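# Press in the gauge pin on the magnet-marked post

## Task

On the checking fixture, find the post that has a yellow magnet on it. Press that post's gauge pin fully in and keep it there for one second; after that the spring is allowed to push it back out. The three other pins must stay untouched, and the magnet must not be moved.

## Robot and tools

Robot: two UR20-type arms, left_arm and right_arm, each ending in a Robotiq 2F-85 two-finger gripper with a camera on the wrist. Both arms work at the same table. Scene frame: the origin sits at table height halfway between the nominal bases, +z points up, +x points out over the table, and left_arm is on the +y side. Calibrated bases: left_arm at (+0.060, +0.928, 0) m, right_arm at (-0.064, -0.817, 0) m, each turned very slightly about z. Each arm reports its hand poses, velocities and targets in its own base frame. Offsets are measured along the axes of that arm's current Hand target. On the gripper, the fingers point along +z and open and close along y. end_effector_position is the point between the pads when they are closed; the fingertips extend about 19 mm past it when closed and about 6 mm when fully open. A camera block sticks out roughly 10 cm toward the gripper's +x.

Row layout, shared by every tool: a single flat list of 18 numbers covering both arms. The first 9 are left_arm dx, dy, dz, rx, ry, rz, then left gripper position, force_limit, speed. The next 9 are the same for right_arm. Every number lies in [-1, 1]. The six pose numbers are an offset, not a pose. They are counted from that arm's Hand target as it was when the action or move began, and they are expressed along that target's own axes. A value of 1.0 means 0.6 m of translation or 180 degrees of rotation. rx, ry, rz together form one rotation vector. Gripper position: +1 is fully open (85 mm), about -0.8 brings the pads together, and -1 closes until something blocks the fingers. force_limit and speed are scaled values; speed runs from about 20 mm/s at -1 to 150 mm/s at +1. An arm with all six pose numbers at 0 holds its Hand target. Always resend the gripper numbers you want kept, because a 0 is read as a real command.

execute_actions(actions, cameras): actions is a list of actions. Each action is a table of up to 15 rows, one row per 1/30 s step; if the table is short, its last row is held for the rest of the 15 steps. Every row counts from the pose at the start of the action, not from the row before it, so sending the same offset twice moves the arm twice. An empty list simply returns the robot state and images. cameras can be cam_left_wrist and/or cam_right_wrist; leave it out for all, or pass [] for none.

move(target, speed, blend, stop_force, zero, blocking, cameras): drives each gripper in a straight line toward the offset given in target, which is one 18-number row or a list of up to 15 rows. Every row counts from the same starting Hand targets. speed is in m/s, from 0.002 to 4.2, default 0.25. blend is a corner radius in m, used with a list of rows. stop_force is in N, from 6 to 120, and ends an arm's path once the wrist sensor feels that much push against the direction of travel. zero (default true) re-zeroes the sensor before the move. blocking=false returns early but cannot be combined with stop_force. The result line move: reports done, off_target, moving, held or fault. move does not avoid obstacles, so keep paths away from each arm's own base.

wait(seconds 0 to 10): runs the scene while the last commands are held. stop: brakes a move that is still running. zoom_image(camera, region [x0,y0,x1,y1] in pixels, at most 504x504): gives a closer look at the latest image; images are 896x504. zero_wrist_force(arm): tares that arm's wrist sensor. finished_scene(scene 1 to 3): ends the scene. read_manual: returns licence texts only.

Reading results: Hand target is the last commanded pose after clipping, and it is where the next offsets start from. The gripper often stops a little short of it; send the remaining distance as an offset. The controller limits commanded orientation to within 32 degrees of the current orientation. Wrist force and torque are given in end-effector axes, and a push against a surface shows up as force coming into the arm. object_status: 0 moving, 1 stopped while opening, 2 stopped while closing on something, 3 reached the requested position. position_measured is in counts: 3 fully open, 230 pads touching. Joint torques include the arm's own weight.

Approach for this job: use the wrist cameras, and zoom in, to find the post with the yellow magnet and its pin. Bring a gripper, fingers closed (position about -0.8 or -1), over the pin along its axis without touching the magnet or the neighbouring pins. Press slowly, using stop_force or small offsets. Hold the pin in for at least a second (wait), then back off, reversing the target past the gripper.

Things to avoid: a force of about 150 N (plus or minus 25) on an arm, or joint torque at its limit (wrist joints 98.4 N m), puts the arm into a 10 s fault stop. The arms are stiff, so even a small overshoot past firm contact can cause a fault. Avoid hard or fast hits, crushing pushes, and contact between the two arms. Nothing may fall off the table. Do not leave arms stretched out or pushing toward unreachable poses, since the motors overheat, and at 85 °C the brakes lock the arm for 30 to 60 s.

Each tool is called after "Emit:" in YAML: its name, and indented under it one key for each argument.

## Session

Emit:
execute_actions:
  actions: []

Scene clock: 0.00 s.
left_arm: end_effector_position=(+1.6020, +0.5513, +0.3701) position_measured=3 object_status=3 end_effector_quat_wxyz=(-0.049, +0.940, +0.190, +0.279) | right_arm: end_effector_position=(+0.4481, +0.4679, +0.3319) position_measured=3 object_status=3 end_effector_quat_wxyz=(-0.272, +0.502, +0.649, +0.503)
Joint positions: left_arm=[0.193 -0.686 0.985 -2.439 -1.472 -3.319] | right_arm=[4.007 -1.969 -2.772 1.193 2.076 2.519]
Joint velocities: within noise
Joint torques (N m): no reading
Motor temperatures (°C): left_arm=[24 35 26 38 34 34] | right_arm=[28 35 36 37 34 38]
Wrist force (N): no reading
Wrist torque (N m): no reading
Wrist force, peak (N): no reading
Hand target: left_arm +1.6020, +0.5513, +0.3701; -0.049, +0.940, +0.190, +0.279 | right_arm +0.4481, +0.4679, +0.3319; -0.272, +0.502, +0.649, +0.503
Tool commands: left_gripper/position=+1.0 left_gripper/force_limit=+1.0 left_gripper/speed=+1.0 right_gripper/position=+1.0 right_gripper/force_limit=+1.0 right_gripper/speed=+1.0
camera_calibration:
cam_left_wrist: T_world_to_cam=[[0.280319, -0.958405, -0.0536817, 0.116011], [-0.933413, -0.259108, -0.248199, 1.75322], [0.223966, 0.119682, -0.967221, 0.0591923], [0, 0, 0, 1]] pos_world=[1.5907, 0.558373, 0.498626]
cam_right_wrist: T_world_to_cam=[[0.956613, -0.13676, 0.257272, -0.433465], [0.120637, -0.61784, -0.776995, 0.502422], [0.265214, 0.774319, -0.574535, -0.162484], [0, 0, 0, 1]] pos_world=[0.39714, 0.37695, 0.408545]

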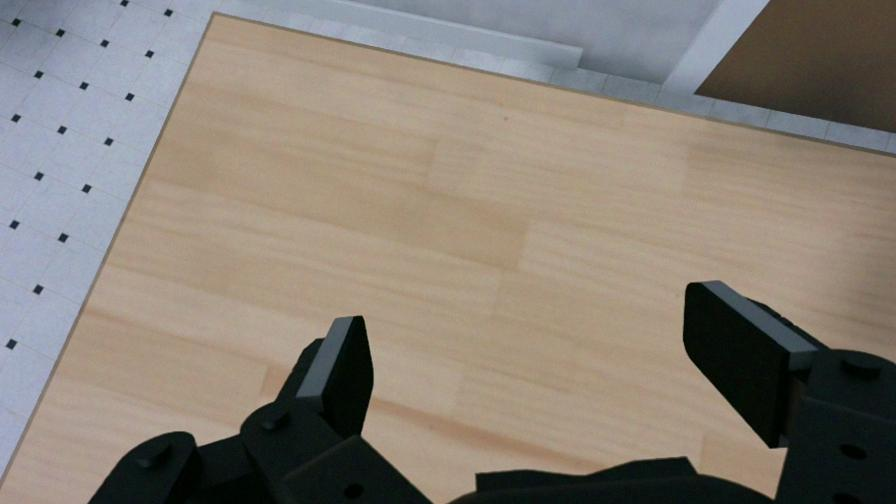

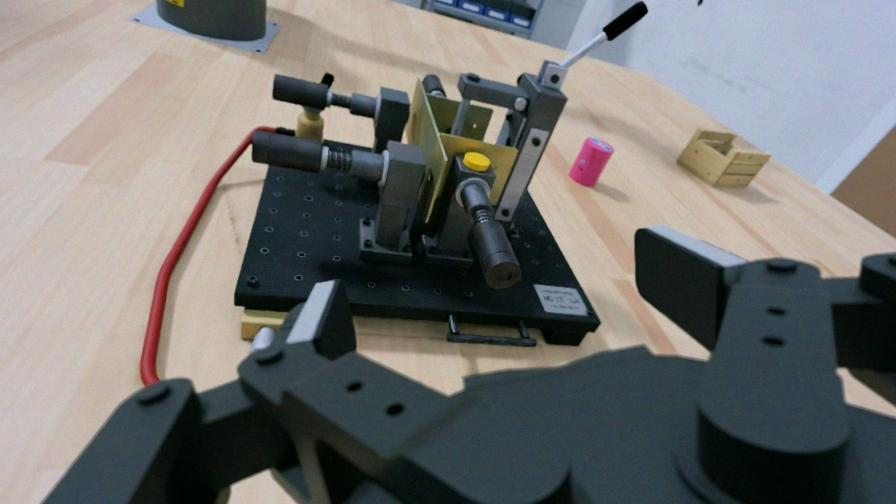

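Emit:
move:
  target: [0,0,0,0,0,0,1,1,1, -0.068,0.157,0.303,0.111,-0.372,0.0706,-1,-1,1]
  speed: 0.6
  cameras: ["cam_right_wrist"]

Scene clock: 3.80 s.
left_arm: end_effector_position=(+1.6020, +0.5513, +0.3701) position_measured=3 object_status=3 end_effector_quat_wxyz=(-0.049, +0.940, +0.190, +0.279) | right_arm: end_effector_position=(+0.5771, +0.6198, +0.2696) position_measured=234 object_status=3 end_effector_quat_wxyz=(+0.000, +0.707, +0.707, +0.000)
Joint positions: left_arm=[0.193 -0.686 0.985 -2.439 -1.472 -3.319] | right_arm=[4.202 -1.709 -2.159 -0.845 1.571 2.631]
Joint velocities: within noise
Joint torques (N m): left_arm=[5.6 -281.02 -104.67 -11.34 1.75 0.01] | right_arm=[21.71 74.46 96.75 3.01 -4.13 5.49]
Motor temperatures (°C): left_arm=[24 35 26 38 34 34] | right_arm=[28 35 36 37 34 38]
Wrist force (N): left_arm=[0.3 0.3 -0.1] | right_arm=[-0.8 2.5 0.0]
Wrist torque (N m): left_arm=[0.06 -0.05 -0.01] | right_arm=[1.19 0.43 -0.71]
Wrist force, peak (N): left_arm=[0.7 -0.5 -0.3] | right_arm=[2.3 3.7 1.4]
Hand target: left_arm +1.6020, +0.5513, +0.3701; -0.049, +0.940, +0.190, +0.279 | right_arm +0.5771, +0.6198, +0.2696; +0.000, +0.707, +0.707, +0.000
Off the commanded pose: left_arm 0.000 m, 0 deg | right_arm 0.000 m, 0 deg.
move: done
camera_calibration:
cam_right_wrist: T_world_to_cam=[[0.984063, -0.163535, 0.0698378, -0.468711], [-0.176764, -0.942392, 0.283994, 0.619008], [0.0193717, -0.291813, -0.956279, 0.555504], [0, 0, 0, 1]] pos_world=[0.559898, 0.6688, 0.388157]
Images, in order (width x height): cam_right_wrist 896x504.

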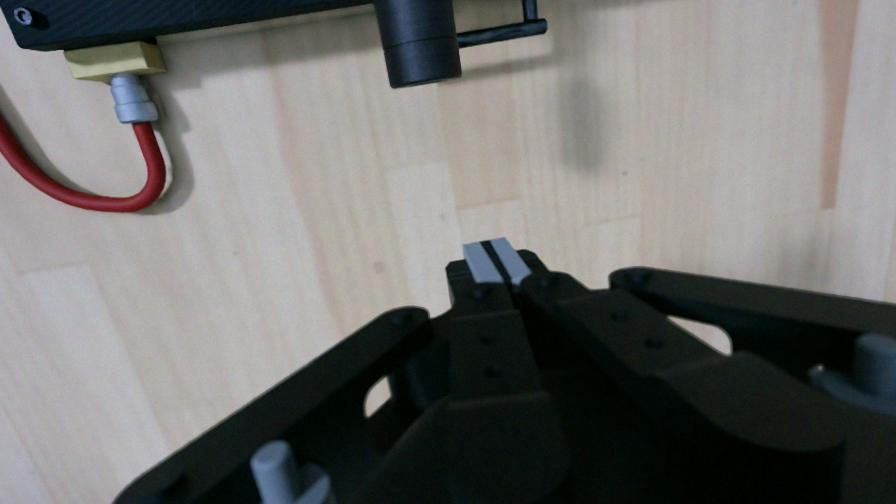

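Emit:
move:
  target:
    - [0,0,0,0,0,0,1,1,1, 0.037,-0.007,0.171,0,0,0,-1,-1,1]
    - [0,0,0,0,0,0,1,1,1, 0.167,-0.007,0.171,0,0,0,-1,-1,1]
  speed: [0.25,0.025]
  stop_force: 60
  cameras: ["cam_right_wrist"]

Emit:
wait:
  seconds: 1.0
  cameras: []

Scene clock: 8.17 s.
left_arm: end_effector_position=(+1.6020, +0.5513, +0.3701) position_measured=3 object_status=3 end_effector_quat_wxyz=(-0.049, +0.940, +0.190, +0.279) | right_arm: end_effector_position=(+0.5728, +0.6909, +0.1669) position_measured=234 object_status=3 end_effector_quat_wxyz=(+0.000, +0.707, +0.707, +0.000)
Joint positions: left_arm=[0.193 -0.686 0.985 -2.439 -1.472 -3.319] | right_arm=[4.246 -1.862 -2.153 -0.698 1.571 2.675]
Joint velocities: within noise
Joint torques (N m): left_arm=[4.5 -284.24 -110.01 -10.49 2.95 1.78] | right_arm=[11.83 158.34 111.18 28.25 11.62 -6.32]
Motor temperatures (°C): left_arm=[24 35 26 38 34 34] | right_arm=[28 35 36 37 34 38]
Wrist force (N): left_arm=[0.1 -0.2 0.0] | right_arm=[-49.8 3.9 14.2]
Wrist torque (N m): left_arm=[-0.03 0.00 0.00] | right_arm=[1.22 0.70 -0.86]
Wrist force, peak (N): left_arm=[0.7 -0.2 -0.2] | right_arm=[-121.1 1.3 -29.2]
Hand target: left_arm +1.6020, +0.5513, +0.3701; -0.049, +0.940, +0.190, +0.279 | right_arm +0.5728, +0.6909, +0.1669; +0.000, +0.707, +0.707, +0.000 (not the last commanded pose)
Off the commanded pose: left_arm 0.000 m, 0 deg | right_arm 0.029 m, 0 deg.
move: contact (right_arm); path passed 1 of 2 targets
camera_calibration:
cam_right_wrist: T_world_to_cam=[[0.984065, -0.163566, 0.0697265, -0.445609], [-0.176771, -0.942255, 0.284444, 0.714285], [0.0191747, -0.292237, -0.956154, 0.478544], [0, 0, 0, 1]] pos_world=[0.555598, 0.74, 0.285458]
Images, in order (width x height): cam_right_wrist 896x504.

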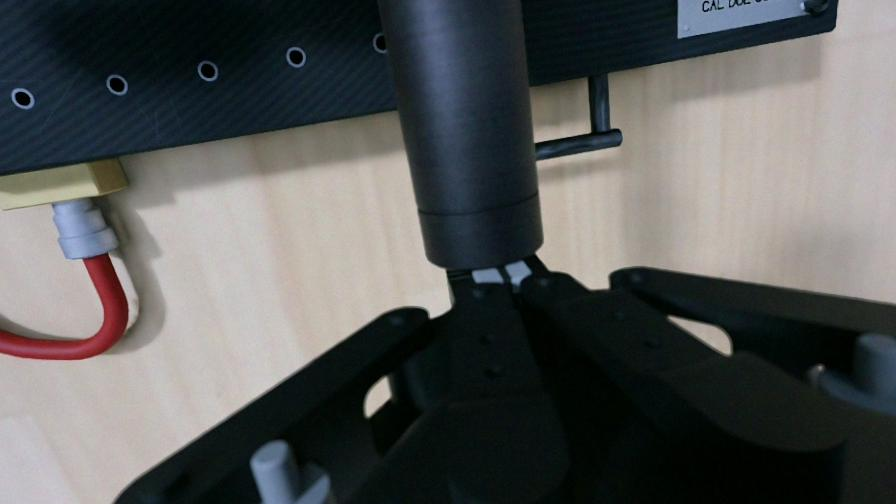

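Scene clock: 9.17 s.
left_arm: end_effector_position=(+1.6020, +0.5513, +0.3701) position_measured=3 object_status=3 end_effector_quat_wxyz=(-0.049, +0.940, +0.190, +0.279) | right_arm: end_effector_position=(+0.5728, +0.6909, +0.1669) position_measured=234 object_status=3 end_effector_quat_wxyz=(+0.000, +0.707, +0.707, +0.000)
Joint positions: left_arm=[0.193 -0.686 0.985 -2.439 -1.472 -3.319] | right_arm=[4.246 -1.862 -2.153 -0.698 1.571 2.675]
Joint velocities: within noise
Joint torques (N m): left_arm=[4.77 -283.24 -112.15 -11.52 3.17 1.6] | right_arm=[12.53 158.09 109.65 23.51 6.34 -6.91]
Motor temperatures (°C): left_arm=[24 35 26 38 34 34] | right_arm=[28 35 36 37 34 38]
Wrist force (N): left_arm=[0.5 -0.2 -0.1] | right_arm=[-49.3 3.4 14.5]
Wrist torque (N m): left_arm=[-0.02 -0.07 0.00] | right_arm=[1.29 0.73 -0.86]
Wrist force, peak (N): left_arm=[0.5 -0.2 -0.5] | right_arm=[-50.0 4.3 14.7]
Hand target: left_arm +1.6020, +0.5513, +0.3701; -0.049, +0.940, +0.190, +0.279 | right_arm +0.5728, +0.6909, +0.1669; +0.000, +0.707, +0.707, +0.000 (not the last commanded pose)
Tool commands: left_gripper/position=+1.0 left_gripper/force_limit=+1.0 left_gripper/speed=+1.0 right_gripper/position=-1.0 right_gripper/force_limit=-1.0 right_gripper/speed=+1.0
Off the commanded pose: left_arm 0.000 m, 0 deg | right_arm 0.029 m, 0 deg.
wait: 1.00 s; at rest by 0.17 s
No camera images: "cameras" was empty.

Emit:
finished_scene:
  scene: 2

The scene is finished: the task was done.


## Next scene

The same job, from a new start.

Emit:
execute_actions:
  actions: []

Scene clock: 0.00 s.
left_arm: end_effector_position=(+0.3071, -0.4220, +0.1602) position_measured=3 object_status=3 end_effector_quat_wxyz=(+0.066, +0.956, -0.074, +0.275) | right_arm: end_effector_position=(+0.4900, -0.3027, +0.2369) position_measured=3 object_status=3 end_effector_quat_wxyz=(+0.548, -0.467, -0.511, -0.471)
Joint positions: left_arm=[-1.763 -1.739 2.857 -2.766 -1.003 1.555] | right_arm=[2.511 -2.074 -2.06 -2.212 2.389 -0.015]
Joint velocities: within noise
Joint torques (N m): no reading
Motor temperatures (°C): left_arm=[24 35 26 38 34 33] | right_arm=[28 35 35 36 33 38]
Wrist force (N): no reading
Wrist torque (N m): no reading
Wrist force, peak (N): no reading
Hand target: left_arm +0.3071, -0.4220, +0.1602; +0.066, +0.956, -0.074, +0.275 | right_arm +0.4900, -0.3027, +0.2369; +0.548, -0.467, -0.511, -0.471
Tool commands: left_gripper/position=+1.0 left_gripper/force_limit=+1.0 left_gripper/speed=+1.0 right_gripper/position=+1.0 right_gripper/force_limit=+1.0 right_gripper/speed=+1.0
camera_calibration:
cam_left_wrist: T_world_to_cam=[[-0.285835, -0.958093, 0.0188626, -0.30276], [-0.929607, 0.27245, -0.248197, 0.463413], [0.232657, -0.0884782, -0.968526, 0.172428], [0, 0, 0, 1]] pos_world=[0.304136, -0.401073, 0.28773]
cam_right_wrist: T_world_to_cam=[[0.978979, 0.0562001, -0.196068, -0.399553], [-0.174505, -0.266853, -0.947807, 0.238768], [-0.105588, 0.962097, -0.251436, 0.530477], [0, 0, 0, 1]] pos_world=[0.488832, -0.424199, 0.281347]

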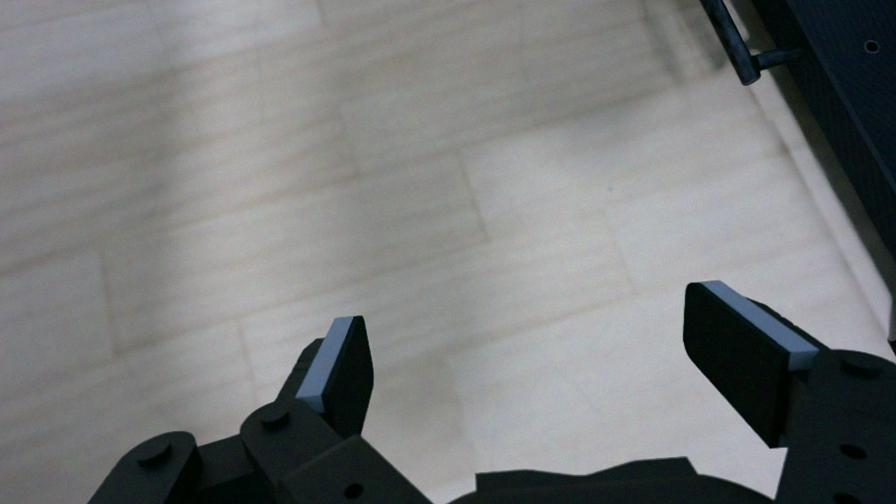

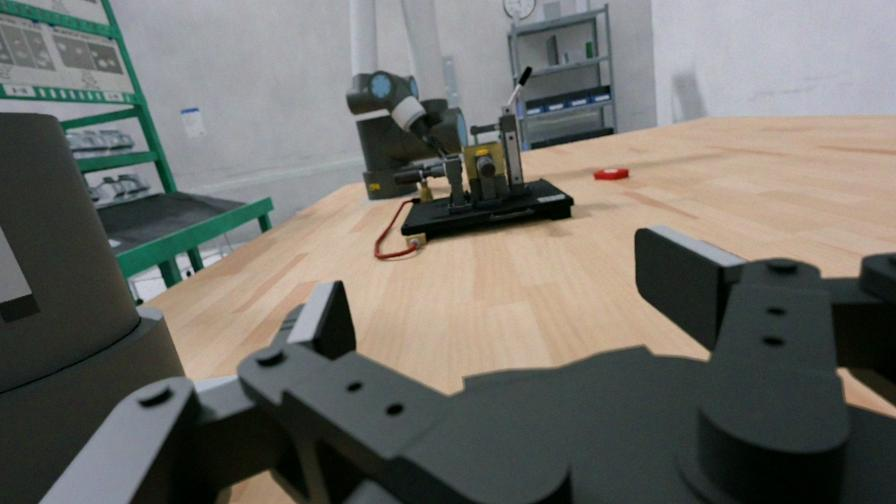

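Emit:
zoom_image:
  camera: "cam_right_wrist"
  region: [370, 60, 590, 260]

Scaled by 2.291 from the camera's 896x504 image, which has a finer 1280x720 frame.

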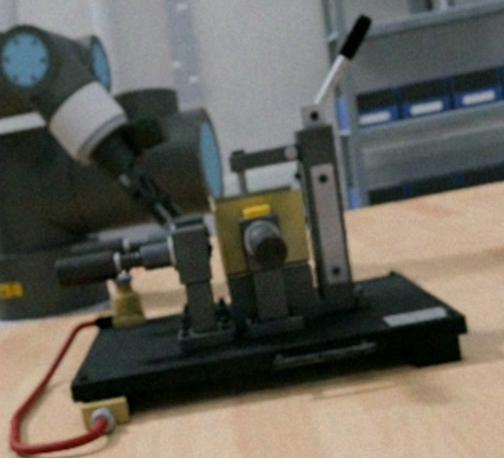

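Emit:
move:
  target: [0,0,0,0,0,0,1,1,1, 0.083,0.267,0.95,-0.061,-0.510,0.0433,-1,-1,1]
  speed: 0.7
  cameras: []

Emit:
move:
  target: [0,0,0,0,0,0,1,1,1, 0.522,-0.149,-0.023,0,0,0,-1,-1,1]
  speed: 0.6
  cameras: ["cam_right_wrist"]

Scene clock: 3.43 s.
left_arm: end_effector_position=(+0.3071, -0.4220, +0.1602) position_measured=3 object_status=3 end_effector_quat_wxyz=(+0.066, +0.956, -0.074, +0.275) | right_arm: end_effector_position=(+0.5821, +0.2801, +0.3061) position_measured=234 object_status=3 end_effector_quat_wxyz=(+0.000, +0.737, +0.676, +0.001)
Joint positions: left_arm=[-1.763 -1.739 2.857 -2.766 -1.003 1.555] | right_arm=[3.906 -1.43 -2.373 -0.908 1.572 2.422]
Joint velocities: within noise
Joint torques (N m): left_arm=[1.58 -13.42 -59.11 -9.19 3.47 -0.72] | right_arm=[23.57 24.57 101.82 5.6 -3.77 6.44]
Motor temperatures (°C): left_arm=[24 35 26 38 34 33] | right_arm=[28 35 35 36 33 38]
Wrist force (N): left_arm=[-0.1 -0.1 0.1] | right_arm=[0.0 2.6 1.5]
Wrist torque (N m): left_arm=[-0.01 0.02 0.01] | right_arm=[1.36 -0.03 -0.58]
Wrist force, peak (N): left_arm=[0.1 -0.4 -0.4] | right_arm=[6.7 1.5 1.8]
Hand target: left_arm +0.3071, -0.4220, +0.1602; +0.066, +0.956, -0.074, +0.275 | right_arm +0.5821, +0.2802, +0.3061; +0.000, +0.737, +0.676, +0.001
Off the commanded pose: left_arm 0.000 m, 0 deg | right_arm 0.000 m, 0 deg.
move: done
No camera images: "cameras" was empty.

Scene clock: 4.73 s.
left_arm: end_effector_position=(+0.3071, -0.4220, +0.1602) position_measured=3 object_status=3 end_effector_quat_wxyz=(+0.066, +0.956, -0.074, +0.275) | right_arm: end_effector_position=(+0.5200, +0.5997, +0.3204) position_measured=234 object_status=3 end_effector_quat_wxyz=(+0.000, +0.737, +0.676, +0.001)
Joint positions: left_arm=[-1.763 -1.739 2.857 -2.766 -1.003 1.555] | right_arm=[4.254 -1.603 -2.188 -0.919 1.571 2.769]
Joint velocities: within noise
Joint torques (N m): left_arm=[4.87 -9.79 -56.53 -8.12 3.15 -0.72] | right_arm=[15.51 56.85 99.23 6.57 -4.2 6.69]
Motor temperatures (°C): left_arm=[24 35 26 38 34 33] | right_arm=[28 35 35 36 33 38]
Wrist force (N): left_arm=[0.0 0.0 -0.2] | right_arm=[-0.7 2.0 1.7]
Wrist torque (N m): left_arm=[0.01 0.02 0.00] | right_arm=[1.32 0.16 -0.48]
Wrist force, peak (N): left_arm=[-0.1 -0.5 -0.3] | right_arm=[-4.3 3.8 2.1]
Hand target: left_arm +0.3071, -0.4220, +0.1602; +0.066, +0.956, -0.074, +0.275 | right_arm +0.5200, +0.5999, +0.3204; +0.000, +0.737, +0.676, +0.001
Off the commanded pose: left_arm 0.000 m, 0 deg | right_arm 0.000 m, 0 deg.
move: done
camera_calibration:
cam_right_wrist: T_world_to_cam=[[0.966193, -0.247936, 0.0707063, -0.359716], [-0.257778, -0.923998, 0.282451, 0.607213], [-0.00469744, -0.291129, -0.956672, 0.611521], [0, 0, 0, 1]] pos_world=[0.506954, 0.649908, 0.438951]
Images, in order (width x height): cam_right_wrist 896x504.

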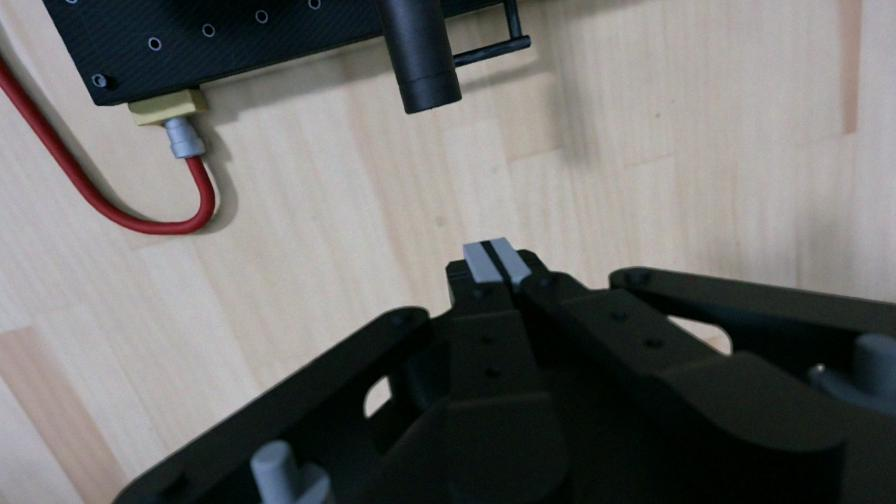

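Emit:
move:
  target:
    - [0,0,0,0,0,0,1,1,1, 0.031,0.005,0.256,0,0,-0.02,-1,-1,1]
    - [0,0,0,0,0,0,1,1,1, 0.1675,-0.002,0.256,0,0,-0.02,-1,-1,1]
  speed: [0.28,0.022]
  stop_force: 60
  cameras: ["cam_right_wrist"]

Emit:
wait:
  seconds: 1.0
  cameras: []

Scene clock: 9.03 s.
left_arm: end_effector_position=(+0.3071, -0.4220, +0.1602) position_measured=3 object_status=3 end_effector_quat_wxyz=(+0.066, +0.956, -0.074, +0.275) | right_arm: end_effector_position=(+0.5261, +0.6588, +0.1669) position_measured=234 object_status=3 end_effector_quat_wxyz=(+0.000, +0.715, +0.699, +0.001)
Joint positions: left_arm=[-1.763 -1.739 2.857 -2.766 -1.003 1.555] | right_arm=[4.279 -1.811 -2.229 -0.671 1.571 2.732]
Joint velocities: within noise
Joint torques (N m): left_arm=[6.11 -7.44 -62.17 -7.44 4.47 -0.61] | right_arm=[-1.08 142.58 102.98 26.44 10.57 -7.51]
Motor temperatures (°C): left_arm=[24 35 26 38 34 33] | right_arm=[28 35 35 36 33 38]
Wrist force (N): left_arm=[-0.1 -0.2 -0.1] | right_arm=[-41.1 5.1 13.1]
Wrist torque (N m): left_arm=[-0.04 0.03 0.00] | right_arm=[1.44 0.18 -0.57]
Wrist force, peak (N): left_arm=[0.4 0.1 -0.4] | right_arm=[-99.4 4.1 -20.4]
Hand target: left_arm +0.3071, -0.4220, +0.1602; +0.066, +0.956, -0.074, +0.275 | right_arm +0.5261, +0.6588, +0.1669; +0.000, +0.715, +0.699, +0.001 (not the last commanded pose)
Off the commanded pose: left_arm 0.000 m, 0 deg | right_arm 0.042 m, 0 deg.
move: contact (right_arm); path passed 1 of 2 targets
camera_calibration:
cam_right_wrist: T_world_to_cam=[[0.979861, -0.186758, 0.0706693, -0.387565], [-0.199224, -0.938283, 0.282727, 0.685279], [0.0135063, -0.291112, -0.956594, 0.472311], [0, 0, 0, 1]] pos_world=[0.509905, 0.7081, 0.285452]
Images, in order (width x height): cam_right_wrist 896x504.

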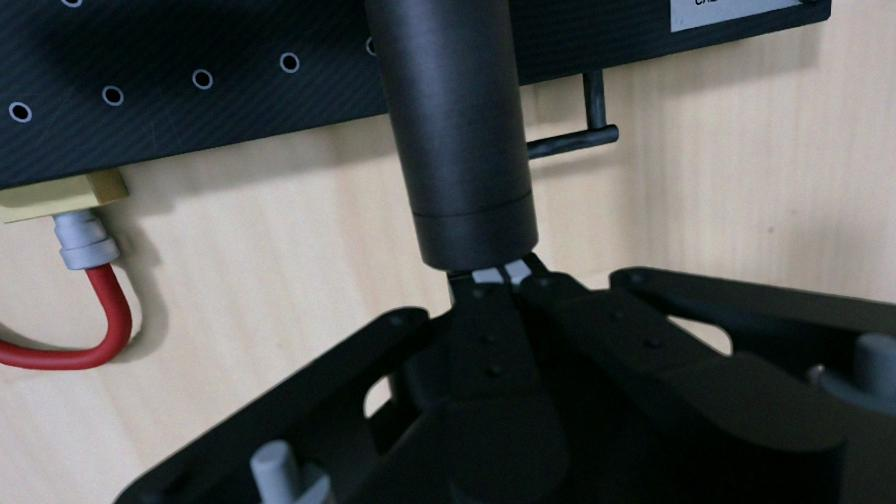

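Scene clock: 10.03 s.
left_arm: end_effector_position=(+0.3071, -0.4220, +0.1602) position_measured=3 object_status=3 end_effector_quat_wxyz=(+0.066, +0.956, -0.074, +0.275) | right_arm: end_effector_position=(+0.5261, +0.6588, +0.1669) position_measured=234 object_status=3 end_effector_quat_wxyz=(+0.000, +0.715, +0.699, +0.001)
Joint positions: left_arm=[-1.763 -1.739 2.857 -2.766 -1.003 1.555] | right_arm=[4.279 -1.811 -2.229 -0.671 1.571 2.732]
Joint velocities: within noise
Joint torques (N m): left_arm=[10.14 -7.31 -63.38 -7.29 3.63 -0.59] | right_arm=[2.23 138.94 100.68 22.81 5.57 -7.3]
Motor temperatures (°C): left_arm=[24 35 26 38 34 33] | right_arm=[28 35 35 36 33 38]
Wrist force (N): left_arm=[0.1 0.1 0.2] | right_arm=[-40.6 4.4 12.8]
Wrist torque (N m): left_arm=[0.01 -0.02 0.00] | right_arm=[1.46 0.25 -0.58]
Wrist force, peak (N): left_arm=[-0.2 -0.1 -0.4] | right_arm=[-41.3 5.0 13.5]
Hand target: left_arm +0.3071, -0.4220, +0.1602; +0.066, +0.956, -0.074, +0.275 | right_arm +0.5261, +0.6588, +0.1669; +0.000, +0.715, +0.699, +0.001 (not the last commanded pose)
Tool commands: left_gripper/position=+1.0 left_gripper/force_limit=+1.0 left_gripper/speed=+1.0 right_gripper/position=-1.0 right_gripper/force_limit=-1.0 right_gripper/speed=+1.0
Off the commanded pose: left_arm 0.000 m, 0 deg | right_arm 0.042 m, 0 deg.
wait: 1.00 s; at rest by 0.17 s
No camera images: "cameras" was empty.

Emit:
move:
  target: [0,0,0,0,0,0,1,1,1, 0.008,0,0,0,0,0,-1,-1,1]
  speed: 0.006
  stop_force: 25
  cameras: []

Emit:
wait:
  seconds: 1.0
  cameras: []

Scene clock: 11.10 s.
left_arm: end_effector_position=(+0.3071, -0.4220, +0.1602) position_measured=3 object_status=3 end_effector_quat_wxyz=(+0.066, +0.956, -0.074, +0.275) | right_arm: end_effector_position=(+0.5261, +0.6590, +0.1668) position_measured=234 object_status=3 end_effector_quat_wxyz=(+0.000, +0.715, +0.699, +0.001)
Joint positions: left_arm=[-1.763 -1.739 2.857 -2.766 -1.003 1.555] | right_arm=[4.279 -1.811 -2.229 -0.671 1.571 2.732]
Joint velocities: within noise
Joint torques (N m): left_arm=[8.78 -8.01 -62.86 -7.38 3.73 -0.54] | right_arm=[21.81 126.44 110.84 35.32 5.91 3.15]
Motor temperatures (°C): left_arm=[24 35 26 38 34 33] | right_arm=[28 35 35 36 33 38]
Wrist force (N): left_arm=[-0.1 0.2 -0.3] | right_arm=[-73.8 -1.2 -13.9]
Wrist torque (N m): left_arm=[0.03 0.02 0.00] | right_arm=[1.60 0.63 -0.82]
Wrist force, peak (N): left_arm=[0.0 0.5 0.0] | right_arm=[-81.9 -4.3 -17.0]
Hand target: left_arm +0.3071, -0.4220, +0.1602; +0.066, +0.956, -0.074, +0.275 | right_arm +0.5261, +0.6590, +0.1668; +0.000, +0.715, +0.699, +0.001 (not the last commanded pose)
Off the commanded pose: left_arm 0.000 m, 0 deg | right_arm 0.005 m, 0 deg.
move: contact (right_arm)
No camera images: "cameras" was empty.

Scene clock: 12.10 s.
left_arm: end_effector_position=(+0.3071, -0.4220, +0.1602) position_measured=3 object_status=3 end_effector_quat_wxyz=(+0.066, +0.956, -0.074, +0.275) | right_arm: end_effector_position=(+0.5261, +0.6590, +0.1668) position_measured=234 object_status=3 end_effector_quat_wxyz=(+0.000, +0.715, +0.699, +0.001)
Joint positions: left_arm=[-1.763 -1.739 2.857 -2.766 -1.003 1.555] | right_arm=[4.279 -1.811 -2.229 -0.671 1.571 2.732]
Joint velocities: within noise
Joint torques (N m): left_arm=[7.19 -7.63 -62.35 -6.73 3.58 -1.44] | right_arm=[14.59 125.1 110.57 30.24 7.64 0.16]
Motor temperatures (°C): left_arm=[24 35 26 38 34 33] | right_arm=[28 35 35 36 33 38]
Wrist force (N): left_arm=[-0.1 0.2 -0.2] | right_arm=[-70.9 0.2 -12.3]
Wrist torque (N m): left_arm=[0.04 0.02 0.00] | right_arm=[1.62 0.61 -0.79]
Wrist force, peak (N): left_arm=[0.5 0.1 -0.3] | right_arm=[-73.0 -0.9 -14.3]
Hand target: left_arm +0.3071, -0.4220, +0.1602; +0.066, +0.956, -0.074, +0.275 | right_arm +0.5261, +0.6590, +0.1668; +0.000, +0.715, +0.699, +0.001 (not the last commanded pose)
Tool commands: left_gripper/position=+1.0 left_gripper/force_limit=+1.0 left_gripper/speed=+1.0 right_gripper/position=-1.0 right_gripper/force_limit=-1.0 right_gripper/speed=+1.0
Off the commanded pose: left_arm 0.000 m, 0 deg | right_arm 0.005 m, 0 deg.
wait: 1.00 s; at rest by 0.17 s
No camera images: "cameras" was empty.

Solidly bottomed and held.

Emit:
finished_scene:
  scene: 3

The scene is finished: the task was done.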